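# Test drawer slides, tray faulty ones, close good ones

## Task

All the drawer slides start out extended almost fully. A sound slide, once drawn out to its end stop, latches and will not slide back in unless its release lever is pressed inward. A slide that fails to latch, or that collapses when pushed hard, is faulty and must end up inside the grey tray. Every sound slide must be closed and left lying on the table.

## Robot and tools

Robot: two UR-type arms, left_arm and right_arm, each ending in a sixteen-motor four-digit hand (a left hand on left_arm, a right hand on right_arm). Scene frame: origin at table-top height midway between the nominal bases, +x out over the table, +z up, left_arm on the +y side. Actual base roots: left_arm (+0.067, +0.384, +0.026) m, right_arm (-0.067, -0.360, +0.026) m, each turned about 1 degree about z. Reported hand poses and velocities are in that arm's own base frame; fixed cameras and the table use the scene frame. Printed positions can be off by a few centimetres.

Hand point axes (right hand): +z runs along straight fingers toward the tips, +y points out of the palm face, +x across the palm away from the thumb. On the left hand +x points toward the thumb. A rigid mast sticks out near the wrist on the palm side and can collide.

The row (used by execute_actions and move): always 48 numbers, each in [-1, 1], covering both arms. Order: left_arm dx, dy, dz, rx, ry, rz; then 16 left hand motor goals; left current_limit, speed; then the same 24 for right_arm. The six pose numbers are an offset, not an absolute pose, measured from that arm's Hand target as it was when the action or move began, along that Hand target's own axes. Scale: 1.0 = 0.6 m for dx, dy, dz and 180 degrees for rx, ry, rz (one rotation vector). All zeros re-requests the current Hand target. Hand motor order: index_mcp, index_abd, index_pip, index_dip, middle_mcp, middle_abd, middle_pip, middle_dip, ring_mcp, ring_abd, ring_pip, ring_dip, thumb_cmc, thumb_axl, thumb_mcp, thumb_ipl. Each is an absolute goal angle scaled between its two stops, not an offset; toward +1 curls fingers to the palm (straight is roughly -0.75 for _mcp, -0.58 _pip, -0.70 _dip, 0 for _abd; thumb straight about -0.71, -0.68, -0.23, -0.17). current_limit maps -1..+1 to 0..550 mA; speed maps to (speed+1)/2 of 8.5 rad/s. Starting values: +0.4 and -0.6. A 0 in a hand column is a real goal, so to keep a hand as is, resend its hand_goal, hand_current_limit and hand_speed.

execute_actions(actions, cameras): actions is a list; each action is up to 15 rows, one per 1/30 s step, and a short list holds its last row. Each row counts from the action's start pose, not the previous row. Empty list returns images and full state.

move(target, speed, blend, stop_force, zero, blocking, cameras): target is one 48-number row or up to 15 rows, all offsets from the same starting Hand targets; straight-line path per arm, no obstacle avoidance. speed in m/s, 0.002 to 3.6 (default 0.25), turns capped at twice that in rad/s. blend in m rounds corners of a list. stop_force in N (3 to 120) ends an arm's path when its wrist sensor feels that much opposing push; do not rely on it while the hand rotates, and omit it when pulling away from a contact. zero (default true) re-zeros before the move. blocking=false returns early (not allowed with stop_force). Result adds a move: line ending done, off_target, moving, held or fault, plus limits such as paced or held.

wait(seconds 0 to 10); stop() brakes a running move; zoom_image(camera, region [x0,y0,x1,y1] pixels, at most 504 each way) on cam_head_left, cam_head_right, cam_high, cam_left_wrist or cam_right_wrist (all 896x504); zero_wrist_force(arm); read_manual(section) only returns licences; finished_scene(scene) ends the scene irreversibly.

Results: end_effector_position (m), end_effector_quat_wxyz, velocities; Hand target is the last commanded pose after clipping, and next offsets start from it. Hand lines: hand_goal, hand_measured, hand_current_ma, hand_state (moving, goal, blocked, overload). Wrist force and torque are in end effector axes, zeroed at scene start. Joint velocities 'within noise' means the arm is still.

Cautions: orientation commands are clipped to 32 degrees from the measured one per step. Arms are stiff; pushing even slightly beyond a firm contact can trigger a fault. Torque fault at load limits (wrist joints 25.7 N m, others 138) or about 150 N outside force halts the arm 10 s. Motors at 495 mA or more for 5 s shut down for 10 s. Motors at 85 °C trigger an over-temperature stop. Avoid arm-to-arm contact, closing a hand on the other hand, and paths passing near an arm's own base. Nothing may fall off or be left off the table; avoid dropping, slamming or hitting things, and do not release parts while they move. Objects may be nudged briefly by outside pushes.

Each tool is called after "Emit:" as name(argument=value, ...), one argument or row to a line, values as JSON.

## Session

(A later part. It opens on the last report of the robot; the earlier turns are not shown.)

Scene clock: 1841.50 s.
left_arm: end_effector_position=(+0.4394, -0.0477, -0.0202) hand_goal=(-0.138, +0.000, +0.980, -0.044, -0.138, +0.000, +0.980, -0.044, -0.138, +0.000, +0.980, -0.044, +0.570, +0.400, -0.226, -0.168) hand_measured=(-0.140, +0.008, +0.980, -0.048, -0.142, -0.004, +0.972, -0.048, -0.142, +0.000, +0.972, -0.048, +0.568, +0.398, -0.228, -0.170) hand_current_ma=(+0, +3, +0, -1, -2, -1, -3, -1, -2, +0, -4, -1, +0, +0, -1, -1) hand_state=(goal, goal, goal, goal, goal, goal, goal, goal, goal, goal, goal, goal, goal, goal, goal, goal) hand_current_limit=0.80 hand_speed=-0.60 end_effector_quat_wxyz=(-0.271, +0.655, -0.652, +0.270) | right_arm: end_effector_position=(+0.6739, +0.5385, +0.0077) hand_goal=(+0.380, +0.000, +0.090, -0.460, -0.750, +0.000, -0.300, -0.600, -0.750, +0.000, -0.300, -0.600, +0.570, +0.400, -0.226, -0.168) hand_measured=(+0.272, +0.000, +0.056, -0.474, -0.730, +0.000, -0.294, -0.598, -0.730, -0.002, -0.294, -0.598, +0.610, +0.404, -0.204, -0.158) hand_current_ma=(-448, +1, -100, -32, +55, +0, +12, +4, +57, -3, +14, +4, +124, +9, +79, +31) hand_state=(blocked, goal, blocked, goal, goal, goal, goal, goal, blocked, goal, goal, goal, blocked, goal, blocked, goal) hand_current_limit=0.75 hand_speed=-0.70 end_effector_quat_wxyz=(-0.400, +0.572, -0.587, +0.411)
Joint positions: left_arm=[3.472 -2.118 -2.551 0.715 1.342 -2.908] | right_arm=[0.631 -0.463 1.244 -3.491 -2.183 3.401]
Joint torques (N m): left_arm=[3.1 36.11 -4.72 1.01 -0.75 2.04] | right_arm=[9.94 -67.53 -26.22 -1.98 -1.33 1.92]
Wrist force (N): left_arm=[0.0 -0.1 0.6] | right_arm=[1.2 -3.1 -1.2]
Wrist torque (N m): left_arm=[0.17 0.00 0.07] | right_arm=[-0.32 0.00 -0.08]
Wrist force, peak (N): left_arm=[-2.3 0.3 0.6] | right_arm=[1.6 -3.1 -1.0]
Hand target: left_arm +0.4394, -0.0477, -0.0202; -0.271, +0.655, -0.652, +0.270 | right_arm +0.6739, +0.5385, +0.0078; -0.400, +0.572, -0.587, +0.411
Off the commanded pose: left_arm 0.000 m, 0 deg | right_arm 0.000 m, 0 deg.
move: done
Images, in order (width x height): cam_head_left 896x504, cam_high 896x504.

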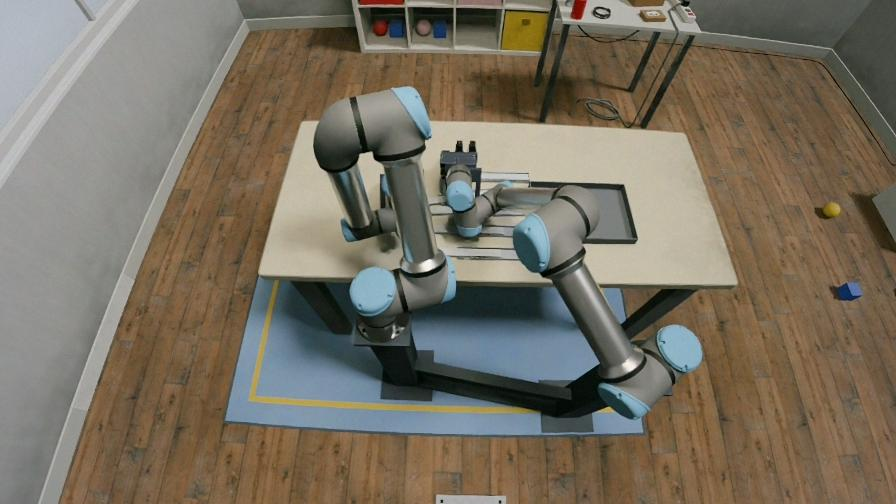

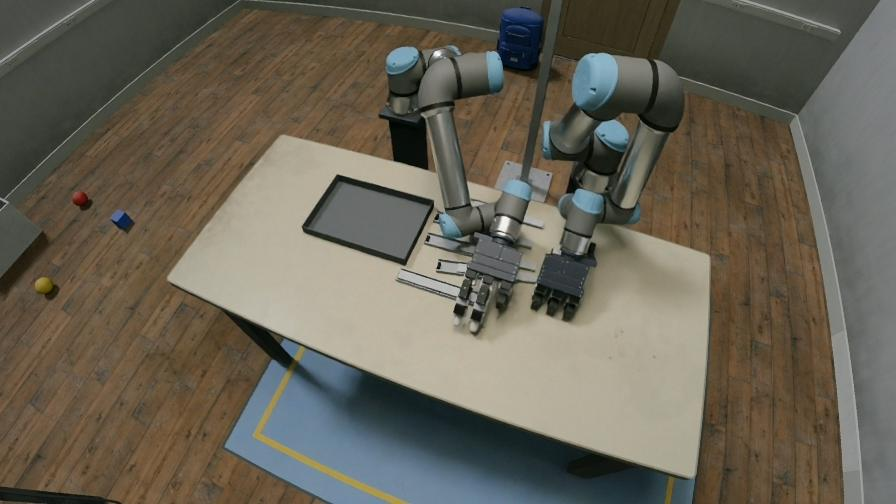

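Emit:
execute_actions(
  actions=[
    [[0,0,0,0,0,0,-0.137,0,0.98,-0.043,-0.137,0,0.98,-0.043,-0.137,0,0.98,-0.043,0.571,0.401,-0.226,-0.168,0.8,-0.6,0,0,0,0,0,0,0.25,0,0.05,-0.476,-0.75,0,-0.3,-0.6,-0.75,0,-0.3,-0.6,0.571,0.401,-0.226,-0.168,0.6,-0.6]],
    [[0,0,0,0,0,0,-0.137,0,0.98,-0.043,-0.137,0,0.98,-0.043,-0.137,0,0.98,-0.043,0.571,0.401,-0.226,-0.168,0.8,-0.6,0,0,0,0,0,0,0.192,0,0.109,-0.449,-0.75,0,-0.3,-0.6,-0.75,0,-0.3,-0.6,0.571,0.401,-0.226,-0.168,0.6,-0.6]],
    [[0,0,0,0,0,0,-0.137,0,0.98,-0.043,-0.137,0,0.98,-0.043,-0.137,0,0.98,-0.043,0.571,0.401,-0.226,-0.168,0.8,-0.6,0,0,0,0,0,0,0.0685,0,0.197,-0.377,-0.75,0,-0.3,-0.6,-0.75,0,-0.3,-0.6,0.571,0.401,-0.226,-0.168,0.6,-0.6]],
  ],
)

Emit:
move(
  target=[
    [0,0,0,0,0,0,-0.137,0,0.98,-0.043,-0.137,0,0.98,-0.043,-0.137,0,0.98,-0.043,0.571,0.401,-0.226,-0.168,0.8,-0.6,0,-0.1567,-0.057,0,0,0,-0.170,0,0.310,-0.309,-0.75,0,-0.3,-0.6,-0.75,0,-0.3,-0.6,0.571,0.401,-0.226,-0.168,0.6,-0.5],
    [0,0,0,0,0,0,-0.137,0,0.98,-0.043,-0.137,0,0.98,-0.043,-0.137,0,0.98,-0.043,0.571,0.401,-0.226,-0.168,0.8,-0.6,0.24,-0.2146,0.1022,0,0,0,-0.170,0,0.310,-0.309,-0.170,0,0.310,-0.309,-0.170,0,0.310,-0.309,0.571,0.401,-0.226,-0.168,0.6,-0.5],
    [0,0,0,0,0,0,-0.137,0,0.98,-0.043,-0.137,0,0.98,-0.043,-0.137,0,0.98,-0.043,0.571,0.401,-0.226,-0.168,0.8,-0.6,0.24,-0.0892,0.1478,0,0,0,-0.170,0,0.310,-0.309,-0.170,0,0.310,-0.309,-0.170,0,0.310,-0.309,0.571,0.401,-0.226,-0.168,0.6,-0.5],
  ],
  speed=0.15,
  cameras=["cam_head_left","cam_head_right","cam_high"],
)

Emit:
zoom_image(
  camera="cam_high",
  region=[390, 210, 640, 340],
)

Emit:
zoom_image(
  camera="cam_head_left",
  region=[390, 140, 550, 240],
)

Emit:
zoom_image(
  camera="cam_head_right",
  region=[400, 140, 560, 240],
)

Scene clock: 1898.77 s.
left_arm: end_effector_position=(+0.4394, -0.0477, -0.0202) hand_goal=(-0.138, +0.000, +0.980, -0.044, -0.138, +0.000, +0.980, -0.044, -0.138, +0.000, +0.980, -0.044, +0.570, +0.400, -0.226, -0.168) hand_measured=(-0.140, +0.008, +0.980, -0.048, -0.142, -0.004, +0.972, -0.048, -0.142, +0.000, +0.972, -0.048, +0.568, +0.398, -0.228, -0.170) hand_current_ma=(+0, +3, +0, -1, -2, -1, -3, -1, -2, +0, -4, -1, +0, +0, -1, -1) hand_state=(goal, goal, goal, goal, goal, goal, goal, goal, goal, goal, goal, goal, goal, goal, goal, goal) hand_current_limit=0.80 hand_speed=-0.60 end_effector_quat_wxyz=(-0.271, +0.655, -0.652, +0.270) | right_arm: end_effector_position=(+0.6739, +0.5385, +0.0078) hand_goal=(+0.068, +0.000, +0.196, -0.378, -0.750, +0.000, -0.300, -0.600, -0.750, +0.000, -0.300, -0.600, +0.570, +0.400, -0.226, -0.168) hand_measured=(+0.072, +0.000, +0.190, -0.382, -0.730, +0.000, -0.294, -0.598, -0.730, -0.002, -0.294, -0.598, +0.608, +0.404, -0.206, -0.158) hand_current_ma=(+7, +0, -12, -5, +55, +0, +12, +4, +57, -3, +14, +4, +114, +9, +74, +30) hand_state=(goal, goal, goal, goal, goal, goal, goal, goal, blocked, goal, goal, goal, blocked, goal, blocked, goal) hand_current_limit=0.60 hand_speed=-0.60 end_effector_quat_wxyz=(-0.400, +0.572, -0.587, +0.411)
Joint positions: left_arm=[3.472 -2.118 -2.551 0.715 1.342 -2.908] | right_arm=[0.631 -0.463 1.244 -3.491 -2.183 3.401]
Joint torques (N m): left_arm=[2 34.29 -4.49 0.91 1.33 1.85] | right_arm=[5.18 -59.98 -30.63 -2.35 -1.66 1.81]
Wrist force (N): left_arm=[-0.5 -0.2 0.6] | right_arm=[0.5 -0.1 0.0]
Wrist torque (N m): left_arm=[0.18 0.00 0.05] | right_arm=[0.00 0.00 -0.07]
Wrist force, peak (N): left_arm=[-0.7 -0.4 0.9] | right_arm=[1.3 -4.0 -1.8]
Hand target: left_arm +0.4394, -0.0477, -0.0202; -0.271, +0.655, -0.652, +0.270 | right_arm +0.6739, +0.5385, +0.0078; -0.400, +0.572, -0.587, +0.411
Off the commanded pose: left_arm 0.000 m, 0 deg | right_arm 0.000 m, 0 deg.

Scene clock: 1902.97 s.
left_arm: end_effector_position=(+0.4394, -0.0477, -0.0202) hand_goal=(-0.138, +0.000, +0.980, -0.044, -0.138, +0.000, +0.980, -0.044, -0.138, +0.000, +0.980, -0.044, +0.570, +0.400, -0.226, -0.168) hand_measured=(-0.140, +0.008, +0.980, -0.048, -0.142, -0.004, +0.972, -0.048, -0.142, +0.000, +0.972, -0.048, +0.568, +0.398, -0.228, -0.170) hand_current_ma=(+0, +3, +0, -1, -2, -1, -3, -1, -2, +0, -4, -1, +0, +0, -1, -1) hand_state=(goal, goal, goal, goal, goal, goal, goal, goal, goal, goal, goal, goal, goal, goal, goal, goal) hand_current_limit=0.80 hand_speed=-0.60 end_effector_quat_wxyz=(-0.271, +0.655, -0.652, +0.270) | right_arm: end_effector_position=(+0.7717, +0.3918, +0.0279) hand_goal=(-0.170, +0.000, +0.310, -0.310, -0.170, +0.000, +0.310, -0.310, -0.170, +0.000, +0.310, -0.310, +0.570, +0.400, -0.226, -0.168) hand_measured=(-0.162, +0.000, +0.304, -0.314, -0.168, +0.000, +0.306, -0.312, -0.168, -0.002, +0.304, -0.312, +0.572, +0.402, -0.224, -0.166) hand_current_ma=(+15, +0, -10, -5, +2, +0, -9, -5, +2, -3, -10, -5, +3, +5, +3, +4) hand_state=(goal, goal, goal, goal, goal, goal, goal, goal, goal, goal, goal, goal, goal, goal, goal, goal) hand_current_limit=0.60 hand_speed=-0.50 end_effector_quat_wxyz=(-0.400, +0.571, -0.587, +0.411)
Joint positions: left_arm=[3.472 -2.118 -2.551 0.715 1.342 -2.908] | right_arm=[0.376 -0.518 1.311 -3.557 -1.948 3.287]
Joint torques (N m): left_arm=[-0.98 32.58 -3.81 0.85 1.17 0.14] | right_arm=[-4.96 -54.34 -2.19 -1.85 -0.35 -1.36]
Wrist force (N): left_arm=[-0.3 -0.1 0.5] | right_arm=[-0.4 0.0 0.6]
Wrist torque (N m): left_arm=[0.20 0.00 0.05] | right_arm=[0.08 0.10 -0.01]
Wrist force, peak (N): left_arm=[-0.5 -0.3 0.9] | right_arm=[2.1 -0.3 1.8]
Hand target: left_arm +0.4394, -0.0477, -0.0202; -0.271, +0.655, -0.652, +0.270 | right_arm +0.7716, +0.3918, +0.0277; -0.400, +0.572, -0.587, +0.411
Off the commanded pose: left_arm 0.000 m, 0 deg | right_arm 0.000 m, 0 deg.
move: done
Images, in order (width x height): cam_head_left 896x504, cam_head_right 896x504, cam_high 896x504.

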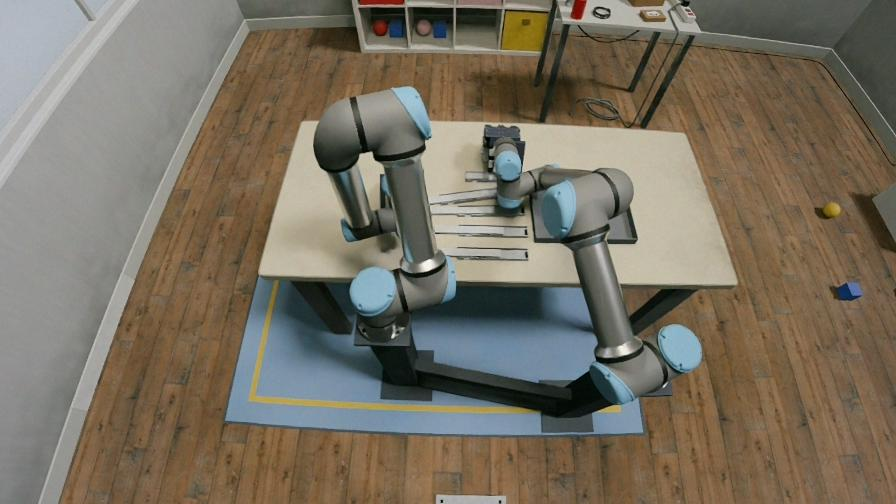

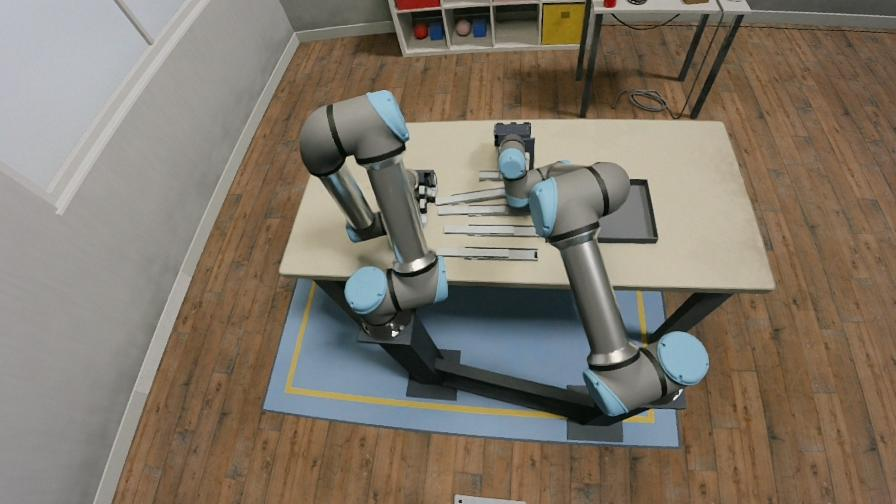

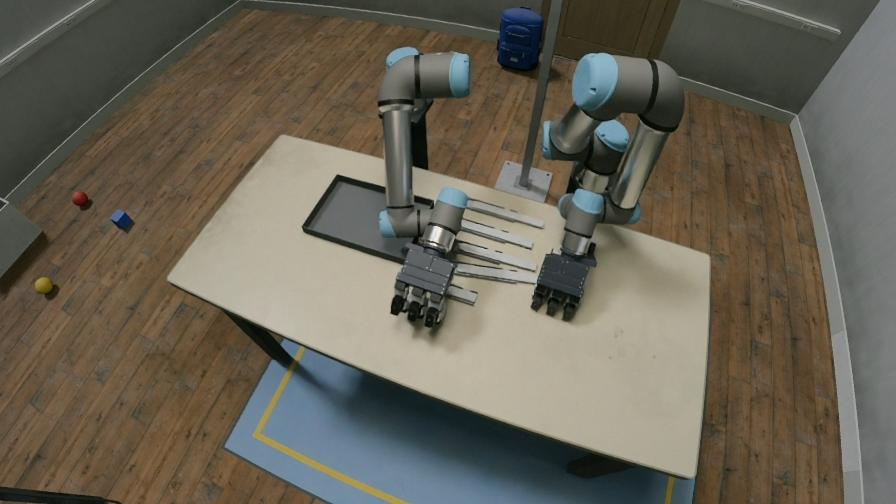

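Scaled by 2.016 from the camera's 896x504 image, which has a finer 1280x720 frame.

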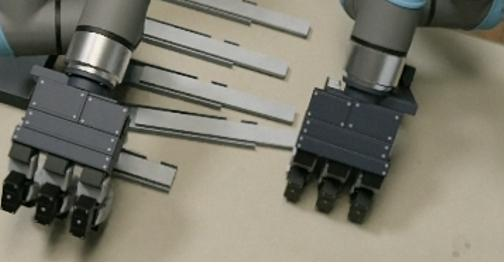

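Scaled by 3.150 from the camera's 896x504 image, which has a finer 1280x720 frame.

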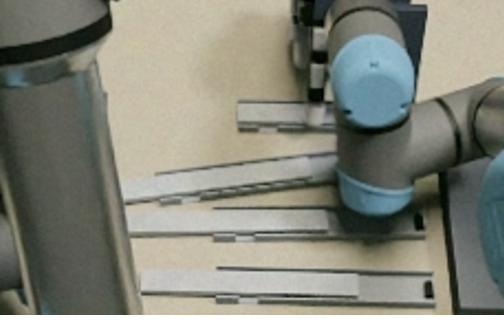

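Scaled by 3.150 from the camera's 896x504 image, which has a finer 1280x720 frame.

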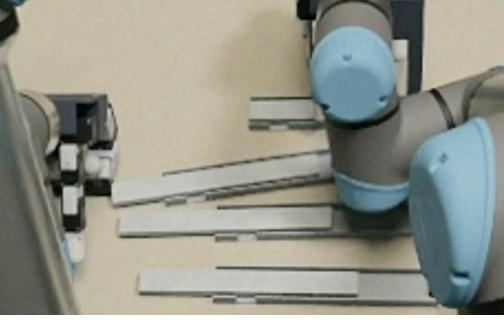

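Emit:
move(
  target=[0,0,0,0,0,0,-0.137,0,0.98,-0.043,-0.137,0,0.98,-0.043,-0.137,0,0.98,-0.043,0.571,0.401,-0.226,-0.168,0.8,-0.6,0,0.0313,0.0114,0,0,0,-0.170,0,0.310,-0.309,-0.170,0,0.310,-0.309,-0.170,0,0.310,-0.309,0.571,0.401,-0.226,-0.168,0.6,-0.5],
  speed=0.04,
  stop_force=5,
  cameras=["cam_head_left","cam_high"],
)

Emit:
zoom_image(
  camera="cam_head_left",
  region=[450, 140, 550, 210],
)

Emit:
zoom_image(
  camera="cam_high",
  region=[380, 220, 500, 340],
)

Scene clock: 1914.17 s.
left_arm: end_effector_position=(+0.4394, -0.0477, -0.0202) hand_goal=(-0.138, +0.000, +0.980, -0.044, -0.138, +0.000, +0.980, -0.044, -0.138, +0.000, +0.980, -0.044, +0.570, +0.400, -0.226, -0.168) hand_measured=(-0.140, +0.008, +0.980, -0.048, -0.142, -0.004, +0.972, -0.048, -0.142, +0.000, +0.972, -0.048, +0.568, +0.398, -0.228, -0.170) hand_current_ma=(+0, +3, +0, -1, -2, -1, -3, -1, -2, +0, -4, -1, +0, +0, -1, -1) hand_state=(goal, goal, goal, goal, goal, goal, goal, goal, goal, goal, goal, goal, goal, goal, goal, goal) hand_current_limit=0.80 hand_speed=-0.60 end_effector_quat_wxyz=(-0.271, +0.655, -0.652, +0.270) | right_arm: end_effector_position=(+0.7716, +0.3918, +0.0170) hand_goal=(-0.170, +0.000, +0.310, -0.310, -0.170, +0.000, +0.310, -0.310, -0.170, +0.000, +0.310, -0.310, +0.570, +0.400, -0.226, -0.168) hand_measured=(-0.164, +0.000, +0.304, -0.314, -0.168, +0.000, +0.306, -0.312, -0.168, -0.002, +0.304, -0.312, +0.572, +0.402, -0.224, -0.166) hand_current_ma=(+15, +0, -10, -5, +2, +0, -9, -5, +2, -3, -10, -5, +3, +5, +3, +4) hand_state=(goal, goal, goal, goal, goal, goal, goal, goal, goal, goal, goal, goal, goal, goal, goal, goal) hand_current_limit=0.60 hand_speed=-0.50 end_effector_quat_wxyz=(-0.400, +0.572, -0.587, +0.411)
Joint positions: left_arm=[3.472 -2.118 -2.551 0.715 1.342 -2.908] | right_arm=[0.376 -0.5 1.307 -3.571 -1.949 3.287]
Joint torques (N m): left_arm=[-2.73 30.33 -4.25 0.91 1.18 -1.4] | right_arm=[7.54 -47.52 -0.89 -4.73 -1.08 -1.82]
Wrist force (N): left_arm=[-0.2 -0.2 0.7] | right_arm=[-0.2 0.1 0.6]
Wrist torque (N m): left_arm=[0.17 0.00 0.06] | right_arm=[0.09 0.08 0.00]
Wrist force, peak (N): left_arm=[-0.2 -0.6 0.9] | right_arm=[-0.1 -11.2 -7.5]
Hand target: left_arm +0.4394, -0.0477, -0.0202; -0.271, +0.655, -0.652, +0.270 | right_arm +0.7716, +0.3917, +0.0169; -0.400, +0.572, -0.587, +0.411 (not the last commanded pose)
Off the commanded pose: left_arm 0.000 m, 0 deg | right_arm 0.009 m, 0 deg.
move: contact (right_arm)
Images, in order (width x height): cam_head_left 896x504, cam_high 896x504.

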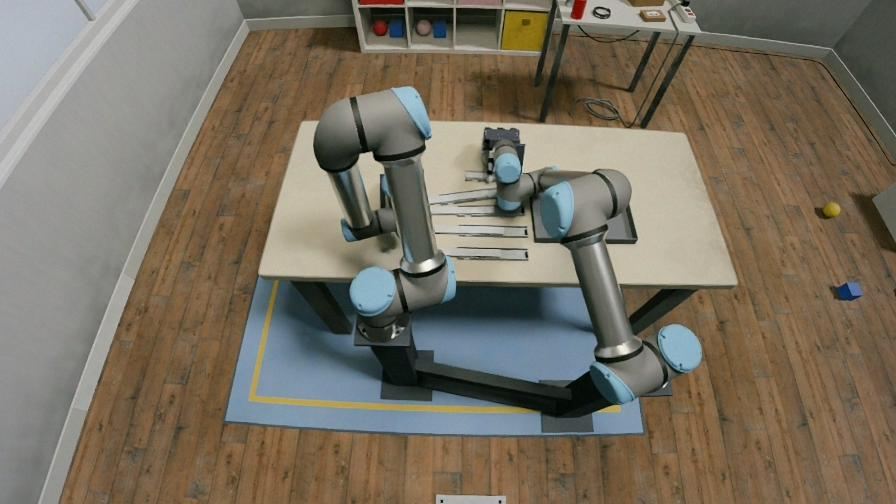

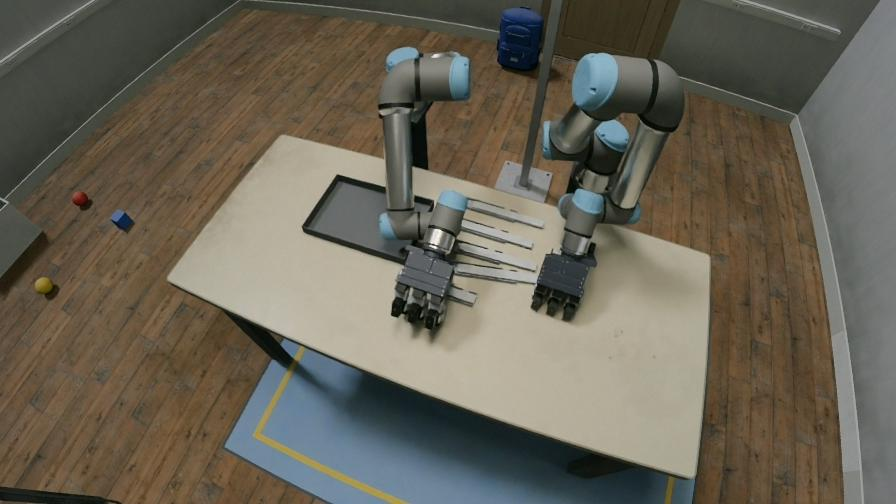

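Scaled by 5.040 from the camera's 896x504 image, which has a finer 1280x720 frame.

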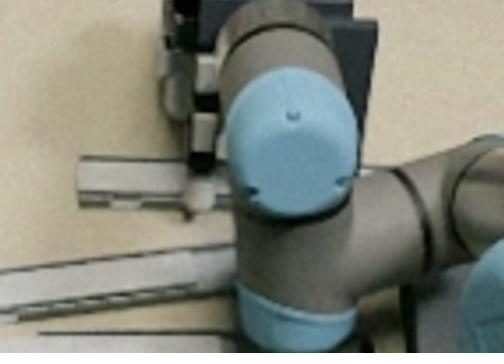

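Scaled by 4.200 from the camera's 896x504 image, which has a finer 1280x720 frame.

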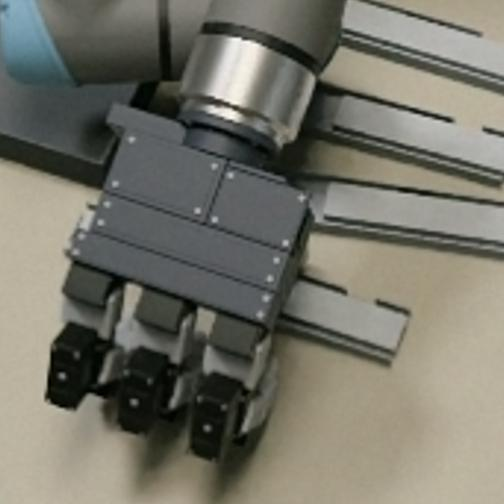

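Emit:
move(
  target=[
    [0,0,0,0,0,0,-0.137,0,0.98,-0.043,-0.137,0,0.98,-0.043,-0.137,0,0.98,-0.043,0.571,0.401,-0.226,-0.168,0.8,-0.6,0,-0.0188,-0.0068,0,0,0,-0.170,0,0.310,-0.309,-0.170,0,0.310,-0.309,-0.170,0,0.310,-0.309,0.571,0.401,-0.226,-0.168,0.6,-0.5],
    [0,0,0,0,0,0,-0.137,0,0.98,-0.043,-0.137,0,0.98,-0.043,-0.137,0,0.98,-0.043,0.571,0.401,-0.226,-0.168,0.8,-0.6,0,-0.01,-0.0311,0,0,0,-0.170,0,0.310,-0.309,-0.170,0,0.310,-0.309,-0.170,0,0.310,-0.309,0.571,0.401,-0.226,-0.168,0.6,-0.5],
  ],
  speed=0.05,
)

Emit:
move(
  target=[0,0,0,0,0,0,-0.137,0,0.98,-0.043,-0.137,0,0.98,-0.043,-0.137,0,0.98,-0.043,0.571,0.401,-0.226,-0.168,0.8,-0.6,0,0.0331,0.012,0,0,0,-0.170,0,0.310,-0.309,-0.170,0,0.310,-0.309,-0.170,0,0.310,-0.309,0.571,0.401,-0.226,-0.168,0.6,-0.5],
  speed=0.04,
  stop_force=5,
  cameras=["cam_head_left"],
)

Emit:
zoom_image(
  camera="cam_head_left",
  region=[450, 140, 550, 210],
)

Scene clock: 1928.53 s.
left_arm: end_effector_position=(+0.4394, -0.0477, -0.0202) hand_goal=(-0.138, +0.000, +0.980, -0.044, -0.138, +0.000, +0.980, -0.044, -0.138, +0.000, +0.980, -0.044, +0.570, +0.400, -0.226, -0.168) hand_measured=(-0.140, +0.008, +0.980, -0.048, -0.142, -0.004, +0.972, -0.048, -0.142, +0.000, +0.972, -0.048, +0.568, +0.398, -0.228, -0.170) hand_current_ma=(+0, +3, +0, -1, -2, -1, -3, -1, -2, +0, -4, -1, +0, +0, -1, -1) hand_state=(goal, goal, goal, goal, goal, goal, goal, goal, goal, goal, goal, goal, goal, goal, goal, goal) hand_current_limit=0.80 hand_speed=-0.60 end_effector_quat_wxyz=(-0.271, +0.655, -0.652, +0.270) | right_arm: end_effector_position=(+0.7560, +0.3923, +0.0291) hand_goal=(-0.170, +0.000, +0.310, -0.310, -0.170, +0.000, +0.310, -0.310, -0.170, +0.000, +0.310, -0.310, +0.570, +0.400, -0.226, -0.168) hand_measured=(-0.164, +0.000, +0.304, -0.314, -0.168, +0.000, +0.306, -0.312, -0.168, -0.002, +0.304, -0.312, +0.572, +0.402, -0.224, -0.166) hand_current_ma=(+15, +0, -10, -5, +2, +0, -9, -5, +2, -3, -10, -5, +3, +5, +3, +4) hand_state=(goal, goal, goal, goal, goal, goal, goal, goal, goal, goal, goal, goal, goal, goal, goal, goal) hand_current_limit=0.60 hand_speed=-0.50 end_effector_quat_wxyz=(-0.400, +0.572, -0.587, +0.411)
Joint positions: left_arm=[3.472 -2.118 -2.551 0.715 1.342 -2.908] | right_arm=[0.385 -0.543 1.364 -3.583 -1.957 3.29]
Joint torques (N m): left_arm=[-4.46 28.37 -3.88 1.04 1.22 -1.62] | right_arm=[-11.65 -44.36 -29.82 -0.19 1.46 -0.09]
Wrist force (N): left_arm=[-0.6 -0.2 0.7] | right_arm=[-0.2 0.2 1.1]
Wrist torque (N m): left_arm=[0.18 0.04 0.03] | right_arm=[0.07 0.07 -0.04]
Wrist force, peak (N): left_arm=[-0.4 -0.2 1.0] | right_arm=[-0.6 -0.1 1.3]
Hand target: left_arm +0.4394, -0.0477, -0.0202; -0.271, +0.655, -0.652, +0.270 | right_arm +0.7561, +0.3922, +0.0289; -0.400, +0.572, -0.587, +0.411
Off the commanded pose: left_arm 0.000 m, 0 deg | right_arm 0.000 m, 0 deg.
move: done

Scene clock: 1930.27 s.
left_arm: end_effector_position=(+0.4394, -0.0477, -0.0202) hand_goal=(-0.138, +0.000, +0.980, -0.044, -0.138, +0.000, +0.980, -0.044, -0.138, +0.000, +0.980, -0.044, +0.570, +0.400, -0.226, -0.168) hand_measured=(-0.140, +0.008, +0.980, -0.048, -0.142, -0.004, +0.972, -0.048, -0.142, +0.000, +0.972, -0.048, +0.568, +0.398, -0.228, -0.170) hand_current_ma=(+0, +3, +0, -1, -2, -1, -3, -1, -2, +0, -4, -1, +0, +0, -1, -1) hand_state=(goal, goal, goal, goal, goal, goal, goal, goal, goal, goal, goal, goal, goal, goal, goal, goal) hand_current_limit=0.80 hand_speed=-0.60 end_effector_quat_wxyz=(-0.271, +0.655, -0.652, +0.270) | right_arm: end_effector_position=(+0.7561, +0.3922, +0.0078) hand_goal=(-0.170, +0.000, +0.310, -0.310, -0.170, +0.000, +0.310, -0.310, -0.170, +0.000, +0.310, -0.310, +0.570, +0.400, -0.226, -0.168) hand_measured=(-0.164, +0.000, +0.304, -0.314, -0.168, +0.000, +0.306, -0.312, -0.168, -0.002, +0.304, -0.312, +0.572, +0.402, -0.224, -0.166) hand_current_ma=(+15, +0, -10, -5, +2, +0, -9, -5, +2, -3, -10, -5, +3, +5, +3, +4) hand_state=(goal, goal, goal, goal, goal, goal, goal, goal, goal, goal, goal, goal, goal, goal, goal, goal) hand_current_limit=0.60 hand_speed=-0.50 end_effector_quat_wxyz=(-0.400, +0.572, -0.587, +0.411)
Joint positions: left_arm=[3.472 -2.118 -2.551 0.715 1.342 -2.908] | right_arm=[0.385 -0.505 1.354 -3.611 -1.957 3.29]
Joint torques (N m): left_arm=[-4.55 26.77 -3.37 1.1 1.21 -1.6] | right_arm=[-10.93 -69.6 -1.06 -0.05 -0.66 -2.16]
Wrist force (N): left_arm=[-0.5 -0.2 0.7] | right_arm=[-0.3 0.0 0.8]
Wrist torque (N m): left_arm=[0.17 0.03 0.03] | right_arm=[0.07 0.08 -0.05]
Wrist force, peak (N): left_arm=[-0.7 -0.3 0.8] | right_arm=[-0.4 1.0 0.7]
Hand target: left_arm +0.4394, -0.0477, -0.0202; -0.271, +0.655, -0.652, +0.270 | right_arm +0.7561, +0.3922, +0.0078; -0.400, +0.572, -0.587, +0.411
Off the commanded pose: left_arm 0.000 m, 0 deg | right_arm 0.000 m, 0 deg.
move: done
Images, in order (width x height): cam_head_left 896x504.

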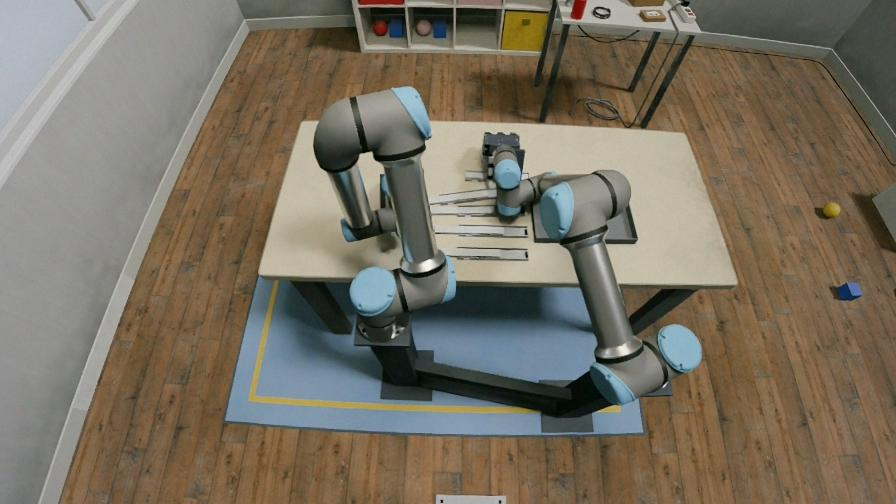

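Scaled by 5.040 from the camera's 896x504 image, which has a finer 1280x720 frame.

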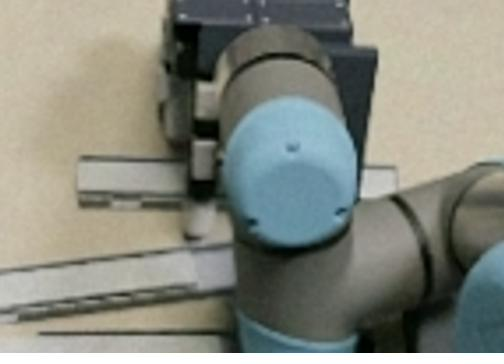

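Emit:
execute_actions(
  actions=[
    [[0,0,0,0,0,0,-0.137,0,0.98,-0.043,-0.137,0,0.98,-0.043,-0.137,0,0.98,-0.043,0.571,0.401,-0.226,-0.168,0.8,-0.6,0,0,0,0,0,0,0.0685,0,0.197,-0.377,0.0685,0,0.197,-0.377,0.0685,0,0.197,-0.377,0.571,0.401,-0.226,-0.168,0.5,-0.6]],
    [[0,0,0,0,0,0,-0.137,0,0.98,-0.043,-0.137,0,0.98,-0.043,-0.137,0,0.98,-0.043,0.571,0.401,-0.226,-0.168,0.8,-0.6,0,0,0,0,0,0,0.192,0,0.109,-0.449,0.192,0,0.109,-0.449,0.192,0,0.109,-0.449,0.571,0.401,-0.226,-0.168,0.5,-0.6]],
    [[0,0,0,0,0,0,-0.137,0,0.98,-0.043,-0.137,0,0.98,-0.043,-0.137,0,0.98,-0.043,0.571,0.401,-0.226,-0.168,0.8,-0.6,0,0,0,0,0,0,0.25,0,0.07,-0.476,0.25,0,0.07,-0.476,0.25,0,0.07,-0.476,0.571,0.401,-0.226,-0.168,0.5,-0.6]],
    [[0,0,0,0,0,0,-0.137,0,0.98,-0.043,-0.137,0,0.98,-0.043,-0.137,0,0.98,-0.043,0.571,0.401,-0.226,-0.168,0.8,-0.6,0,0,0,0,0,0,0.33,0,0.09,-0.46,0.33,0,0.09,-0.46,0.33,0,0.09,-0.46,0.571,0.401,-0.226,-0.168,0.5,-0.6]],
  ],
)

Emit:
move(
  target=[0,0,0,0,0,0,-0.137,0,0.98,-0.043,-0.137,0,0.98,-0.043,-0.137,0,0.98,-0.043,0.571,0.401,-0.226,-0.168,0.8,-0.6,0,-0.0314,0.0862,0,0,0,0.33,0,0.09,-0.46,0.33,0,0.09,-0.46,0.33,0,0.09,-0.46,0.571,0.401,-0.226,-0.168,0.5,-0.6],
  speed=0.07,
  cameras=["cam_head_left","cam_high"],
)

Emit:
zoom_image(
  camera="cam_head_left",
  region=[420, 130, 560, 220],
)

Scene clock: 1945.47 s.
left_arm: end_effector_position=(+0.4394, -0.0477, -0.0202) hand_goal=(-0.138, +0.000, +0.980, -0.044, -0.138, +0.000, +0.980, -0.044, -0.138, +0.000, +0.980, -0.044, +0.570, +0.400, -0.226, -0.168) hand_measured=(-0.140, +0.008, +0.980, -0.048, -0.142, -0.004, +0.972, -0.048, -0.142, +0.000, +0.972, -0.048, +0.568, +0.398, -0.228, -0.170) hand_current_ma=(+0, +3, +0, -1, -2, -1, -3, -1, -2, +0, -4, -1, +0, +0, -1, -1) hand_state=(goal, goal, goal, goal, goal, goal, goal, goal, goal, goal, goal, goal, goal, goal, goal, goal) hand_current_limit=0.80 hand_speed=-0.60 end_effector_quat_wxyz=(-0.271, +0.655, -0.652, +0.270) | right_arm: end_effector_position=(+0.7560, +0.3922, +0.0078) hand_goal=(+0.330, +0.000, +0.090, -0.460, +0.330, +0.000, +0.090, -0.460, +0.330, +0.000, +0.090, -0.460, +0.570, +0.400, -0.226, -0.168) hand_measured=(+0.172, +0.000, +0.070, -0.462, +0.218, +0.000, +0.064, -0.474, +0.322, -0.002, +0.082, -0.464, +0.556, +0.402, -0.234, -0.172) hand_current_ma=(-413, +1, -54, -5, -413, +0, -68, -31, -16, -1, -15, -5, -36, +4, -22, -8) hand_state=(blocked, goal, blocked, goal, blocked, goal, blocked, goal, goal, goal, goal, goal, goal, goal, goal, goal) hand_current_limit=0.50 hand_speed=-0.60 end_effector_quat_wxyz=(-0.400, +0.572, -0.587, +0.411)
Joint positions: left_arm=[3.472 -2.118 -2.551 0.715 1.342 -2.908] | right_arm=[0.385 -0.505 1.354 -3.611 -1.957 3.29]
Joint torques (N m): left_arm=[-3.48 24.44 -2.99 1.16 1.22 -1.47] | right_arm=[-8.99 -41.33 -13.74 -0.19 -1.22 -1]
Wrist force (N): left_arm=[-0.5 -0.1 0.8] | right_arm=[-0.5 -3.6 -1.8]
Wrist torque (N m): left_arm=[0.18 0.03 0.04] | right_arm=[-0.16 0.02 0.04]
Wrist force, peak (N): left_arm=[-0.5 -0.3 0.9] | right_arm=[0.1 -6.3 -0.2]
Hand target: left_arm +0.4394, -0.0477, -0.0202; -0.271, +0.655, -0.652, +0.270 | right_arm +0.7561, +0.3922, +0.0078; -0.400, +0.572, -0.587, +0.411
Off the commanded pose: left_arm 0.000 m, 0 deg | right_arm 0.000 m, 0 deg.

Scene clock: 1946.70 s.
left_arm: end_effector_position=(+0.4394, -0.0477, -0.0202) hand_goal=(-0.138, +0.000, +0.980, -0.044, -0.138, +0.000, +0.980, -0.044, -0.138, +0.000, +0.980, -0.044, +0.570, +0.400, -0.226, -0.168) hand_measured=(-0.140, +0.008, +0.980, -0.048, -0.142, -0.004, +0.972, -0.048, -0.142, +0.000, +0.972, -0.048, +0.568, +0.398, -0.228, -0.170) hand_current_ma=(+0, +3, +0, -1, -2, -1, -3, -1, -2, +0, -4, -1, +0, +0, -1, -1) hand_state=(goal, goal, goal, goal, goal, goal, goal, goal, goal, goal, goal, goal, goal, goal, goal, goal) hand_current_limit=0.80 hand_speed=-0.60 end_effector_quat_wxyz=(-0.271, +0.655, -0.652, +0.270) | right_arm: end_effector_position=(+0.8111, +0.3905, +0.0077) hand_goal=(+0.330, +0.000, +0.090, -0.460, +0.330, +0.000, +0.090, -0.460, +0.330, +0.000, +0.090, -0.460, +0.570, +0.400, -0.226, -0.168) hand_measured=(+0.168, +0.010, +0.070, -0.454, +0.322, +0.002, +0.084, -0.464, +0.324, -0.002, +0.082, -0.464, +0.542, +0.400, -0.242, -0.176) hand_current_ma=(-413, +18, -54, +11, -15, +2, -13, -5, -12, -1, -14, -5, -83, +0, -56, -23) hand_state=(blocked, goal, blocked, goal, goal, goal, goal, goal, goal, goal, goal, goal, blocked, goal, goal, goal) hand_current_limit=0.50 hand_speed=-0.60 end_effector_quat_wxyz=(-0.400, +0.572, -0.587, +0.411)
Joint positions: left_arm=[3.472 -2.118 -2.551 0.715 1.342 -2.908] | right_arm=[0.354 -0.423 1.159 -3.503 -1.928 3.278]
Joint torques (N m): left_arm=[-4.46 21.89 -4.91 1.12 1.4 -1.58] | right_arm=[12.11 -62.14 -5.75 -1.29 -1.46 1.41]
Wrist force (N): left_arm=[-0.1 -0.1 0.4] | right_arm=[-1.0 -13.5 -1.2]
Wrist torque (N m): left_arm=[0.21 -0.03 0.07] | right_arm=[-0.86 0.17 0.30]
Wrist force, peak (N): left_arm=[-0.4 -0.1 1.1] | right_arm=[-0.8 -13.5 -1.4]
Hand target: left_arm +0.4394, -0.0477, -0.0202; -0.271, +0.655, -0.652, +0.270 | right_arm +0.8111, +0.3907, +0.0078; -0.400, +0.572, -0.587, +0.411
Off the commanded pose: left_arm 0.000 m, 0 deg | right_arm 0.000 m, 0 deg.
move: done
Images, in order (width x height): cam_head_left 896x504, cam_high 896x504.

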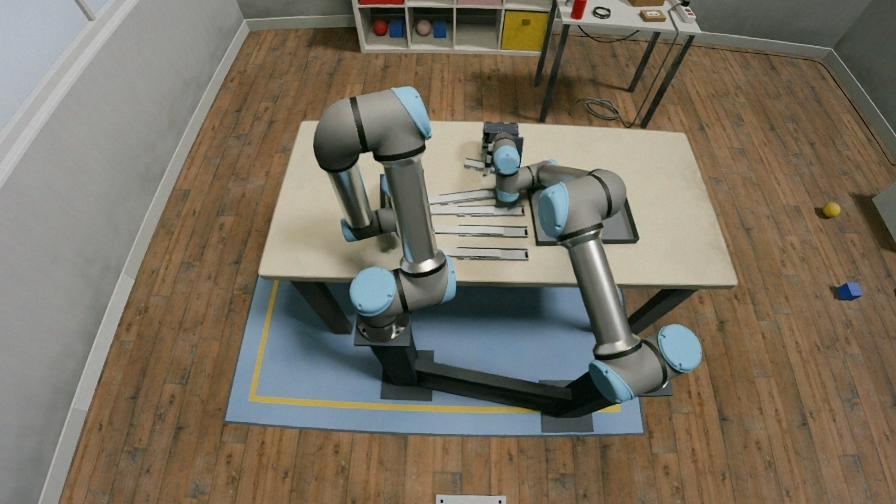

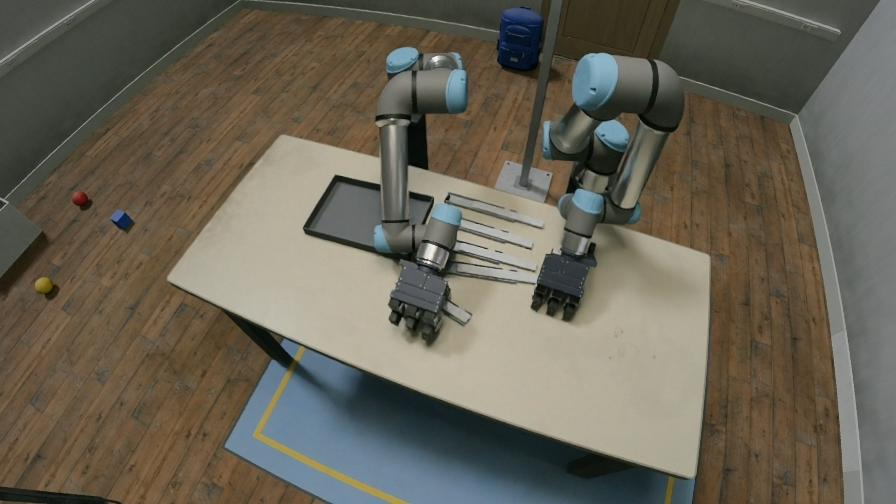

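Scaled by 3.600 from the camera's 896x504 image, which has a finer 1280x720 frame.

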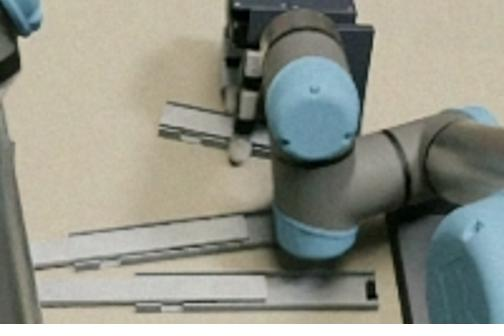

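Emit:
execute_actions(
  actions=[
    [[0,0,0,0,0,0,-0.137,0,0.98,-0.043,-0.137,0,0.98,-0.043,-0.137,0,0.98,-0.043,0.571,0.401,-0.226,-0.168,0.8,-0.6,0,0,0,0,0,0,0.192,0,0.109,-0.449,0.192,0,0.109,-0.449,0.192,0,0.109,-0.449,0.571,0.401,-0.226,-0.168,0.5,-0.6]],
    [[0,0,0,0,0,0,-0.137,0,0.98,-0.043,-0.137,0,0.98,-0.043,-0.137,0,0.98,-0.043,0.571,0.401,-0.226,-0.168,0.8,-0.6,0,0,0,0,0,0,0.0685,0,0.197,-0.377,0.0685,0,0.197,-0.377,0.0685,0,0.197,-0.377,0.571,0.401,-0.226,-0.168,0.5,-0.6]],
  ],
)

Emit:
move(
  target=[
    [0,0,0,0,0,0,-0.137,0,0.98,-0.043,-0.137,0,0.98,-0.043,-0.137,0,0.98,-0.043,0.571,0.401,-0.226,-0.168,0.8,-0.6,0,-0.1567,-0.057,0,0,0,-0.170,0,0.310,-0.309,-0.17,0,0.31,-0.309,-0.17,0,0.31,-0.309,0.571,0.401,-0.226,-0.168,0.6,-0.5],
    [0,0,0,0,0,0,-0.137,0,0.98,-0.043,-0.137,0,0.98,-0.043,-0.137,0,0.98,-0.043,0.571,0.401,-0.226,-0.168,0.8,-0.6,0.3,-0.1567,-0.057,0,0,0,-0.170,0,0.310,-0.309,-0.17,0,0.31,-0.309,-0.17,0,0.31,-0.309,0.571,0.401,-0.226,-0.168,0.6,-0.5],
  ],
  speed=0.2,
  cameras=["cam_head_left","cam_head_right","cam_high"],
)

Emit:
zoom_image(
  camera="cam_head_left",
  region=[420, 130, 660, 270],
)

Emit:
zoom_image(
  camera="cam_high",
  region=[390, 200, 580, 340],
)

Scene clock: 1966.60 s.
left_arm: end_effector_position=(+0.4394, -0.0477, -0.0202) hand_goal=(-0.138, +0.000, +0.980, -0.044, -0.138, +0.000, +0.980, -0.044, -0.138, +0.000, +0.980, -0.044, +0.570, +0.400, -0.226, -0.168) hand_measured=(-0.140, +0.008, +0.980, -0.048, -0.142, -0.004, +0.972, -0.048, -0.142, +0.000, +0.972, -0.048, +0.568, +0.398, -0.228, -0.170) hand_current_ma=(+0, +3, +0, -1, -2, -1, -3, -1, -2, +0, -4, -1, +0, +0, -1, -1) hand_state=(goal, goal, goal, goal, goal, goal, goal, goal, goal, goal, goal, goal, goal, goal, goal, goal) hand_current_limit=0.80 hand_speed=-0.60 end_effector_quat_wxyz=(-0.271, +0.655, -0.652, +0.270) | right_arm: end_effector_position=(+0.8111, +0.3907, +0.0078) hand_goal=(+0.068, +0.000, +0.196, -0.378, +0.068, +0.000, +0.196, -0.378, +0.068, +0.000, +0.196, -0.378, +0.570, +0.400, -0.226, -0.168) hand_measured=(+0.070, +0.002, +0.190, -0.382, +0.072, +0.002, +0.190, -0.382, +0.072, -0.002, +0.190, -0.382, +0.542, +0.400, -0.242, -0.176) hand_current_ma=(+4, +4, -12, -5, +7, +2, -11, -5, +8, -1, -13, -5, -82, +0, -56, -23) hand_state=(goal, goal, goal, goal, goal, goal, goal, goal, goal, goal, goal, goal, blocked, goal, goal, goal) hand_current_limit=0.50 hand_speed=-0.60 end_effector_quat_wxyz=(-0.400, +0.572, -0.587, +0.411)
Joint positions: left_arm=[3.472 -2.118 -2.551 0.715 1.342 -2.908] | right_arm=[0.355 -0.423 1.159 -3.503 -1.928 3.278]
Joint torques (N m): left_arm=[-2.42 22.32 -3.95 1.32 1.19 -1.72] | right_arm=[1.77 -65.1 -28.52 -4.62 0.26 1.88]
Wrist force (N): left_arm=[0.0 -0.3 0.8] | right_arm=[-1.2 0.0 -0.5]
Wrist torque (N m): left_arm=[0.15 -0.03 0.08] | right_arm=[0.07 0.15 0.04]
Wrist force, peak (N): left_arm=[-0.4 -0.3 0.9] | right_arm=[-1.1 -13.6 -1.2]
Hand target: left_arm +0.4394, -0.0477, -0.0202; -0.271, +0.655, -0.652, +0.270 | right_arm +0.8111, +0.3907, +0.0078; -0.400, +0.572, -0.587, +0.411
Off the commanded pose: left_arm 0.000 m, 0 deg | right_arm 0.000 m, 0 deg.

Scene clock: 1968.83 s.
left_arm: end_effector_position=(+0.4394, -0.0477, -0.0202) hand_goal=(-0.138, +0.000, +0.980, -0.044, -0.138, +0.000, +0.980, -0.044, -0.138, +0.000, +0.980, -0.044, +0.570, +0.400, -0.226, -0.168) hand_measured=(-0.140, +0.008, +0.980, -0.048, -0.142, -0.004, +0.972, -0.048, -0.142, +0.000, +0.972, -0.048, +0.568, +0.398, -0.228, -0.170) hand_current_ma=(+0, +3, +0, -1, -2, -1, -3, -1, -2, +0, -4, -1, +0, +0, -1, -1) hand_state=(goal, goal, goal, goal, goal, goal, goal, goal, goal, goal, goal, goal, goal, goal, goal, goal) hand_current_limit=0.80 hand_speed=-0.60 end_effector_quat_wxyz=(-0.271, +0.655, -0.652, +0.270) | right_arm: end_effector_position=(+0.8063, +0.2109, +0.1080) hand_goal=(-0.170, +0.000, +0.310, -0.310, -0.170, +0.000, +0.310, -0.310, -0.170, +0.000, +0.310, -0.310, +0.570, +0.400, -0.226, -0.168) hand_measured=(-0.162, +0.002, +0.304, -0.314, -0.162, +0.002, +0.306, -0.314, -0.162, -0.002, +0.304, -0.314, +0.570, +0.400, -0.228, -0.170) hand_current_ma=(+17, +3, -10, -5, +18, +2, -9, -5, +19, -1, -10, -5, -1, +0, -2, -4) hand_state=(goal, goal, goal, goal, goal, goal, goal, goal, goal, goal, goal, goal, goal, goal, goal, goal) hand_current_limit=0.60 hand_speed=-0.50 end_effector_quat_wxyz=(-0.400, +0.572, -0.587, +0.411)
Joint positions: left_arm=[3.472 -2.118 -2.551 0.715 1.342 -2.908] | right_arm=[0.096 -0.727 1.492 -3.555 -1.686 3.183]
Joint torques (N m): left_arm=[-5.32 21.8 -3.46 1.48 1.34 -1.81] | right_arm=[-10.55 -38.8 -24.83 -0.57 1.21 2.45]
Wrist force (N): left_arm=[0.0 -0.3 0.6] | right_arm=[-0.5 0.2 0.6]
Wrist torque (N m): left_arm=[0.16 -0.03 0.08] | right_arm=[0.12 0.12 -0.01]
Wrist force, peak (N): left_arm=[-0.3 -0.2 1.1] | right_arm=[-0.2 2.5 1.4]
Hand target: left_arm +0.4394, -0.0477, -0.0202; -0.271, +0.655, -0.652, +0.270 | right_arm +0.8063, +0.2108, +0.1079; -0.400, +0.572, -0.587, +0.411
Off the commanded pose: left_arm 0.000 m, 0 deg | right_arm 0.000 m, 0 deg.
move: done
Images, in order (width x height): cam_head_left 896x504, cam_head_right 896x504, cam_high 896x504.

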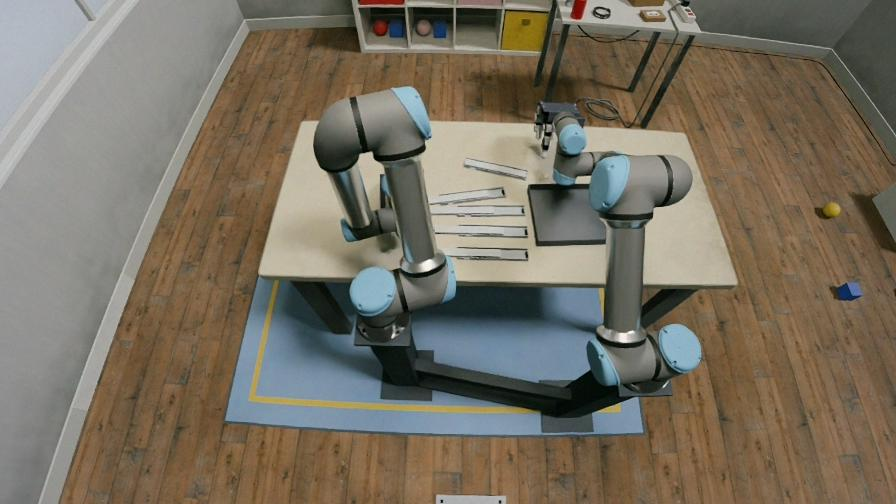

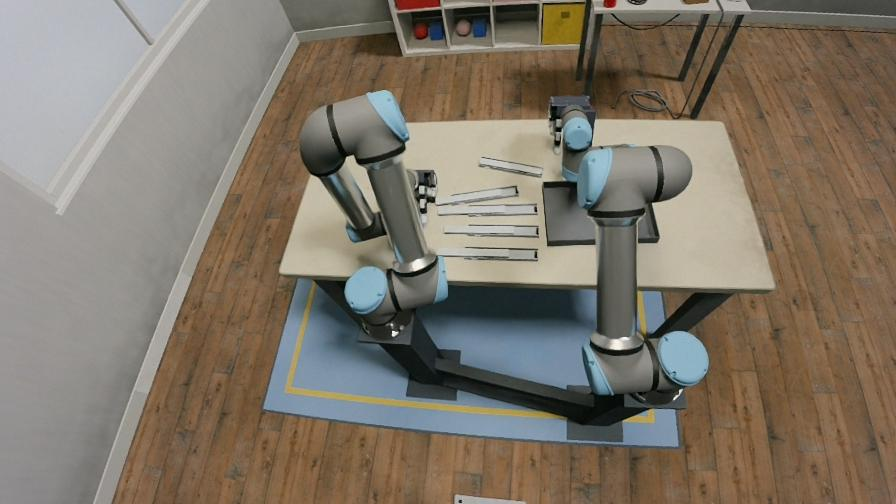

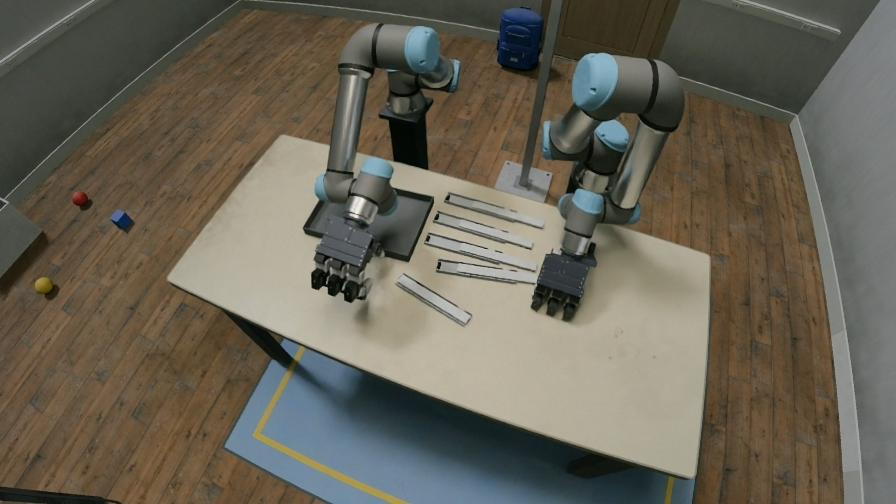

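Scaled by 2.100 from the camera's 896x504 image, which has a finer 1280x720 frame.

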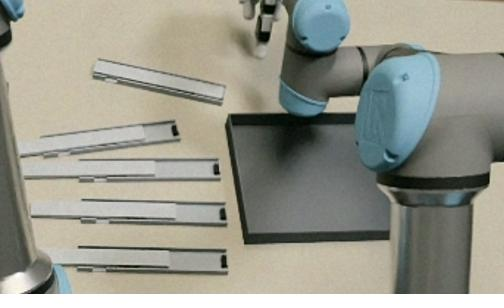

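Scaled by 2.653 from the camera's 896x504 image, which has a finer 1280x720 frame.

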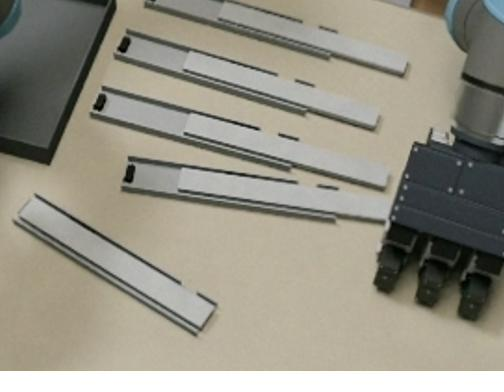

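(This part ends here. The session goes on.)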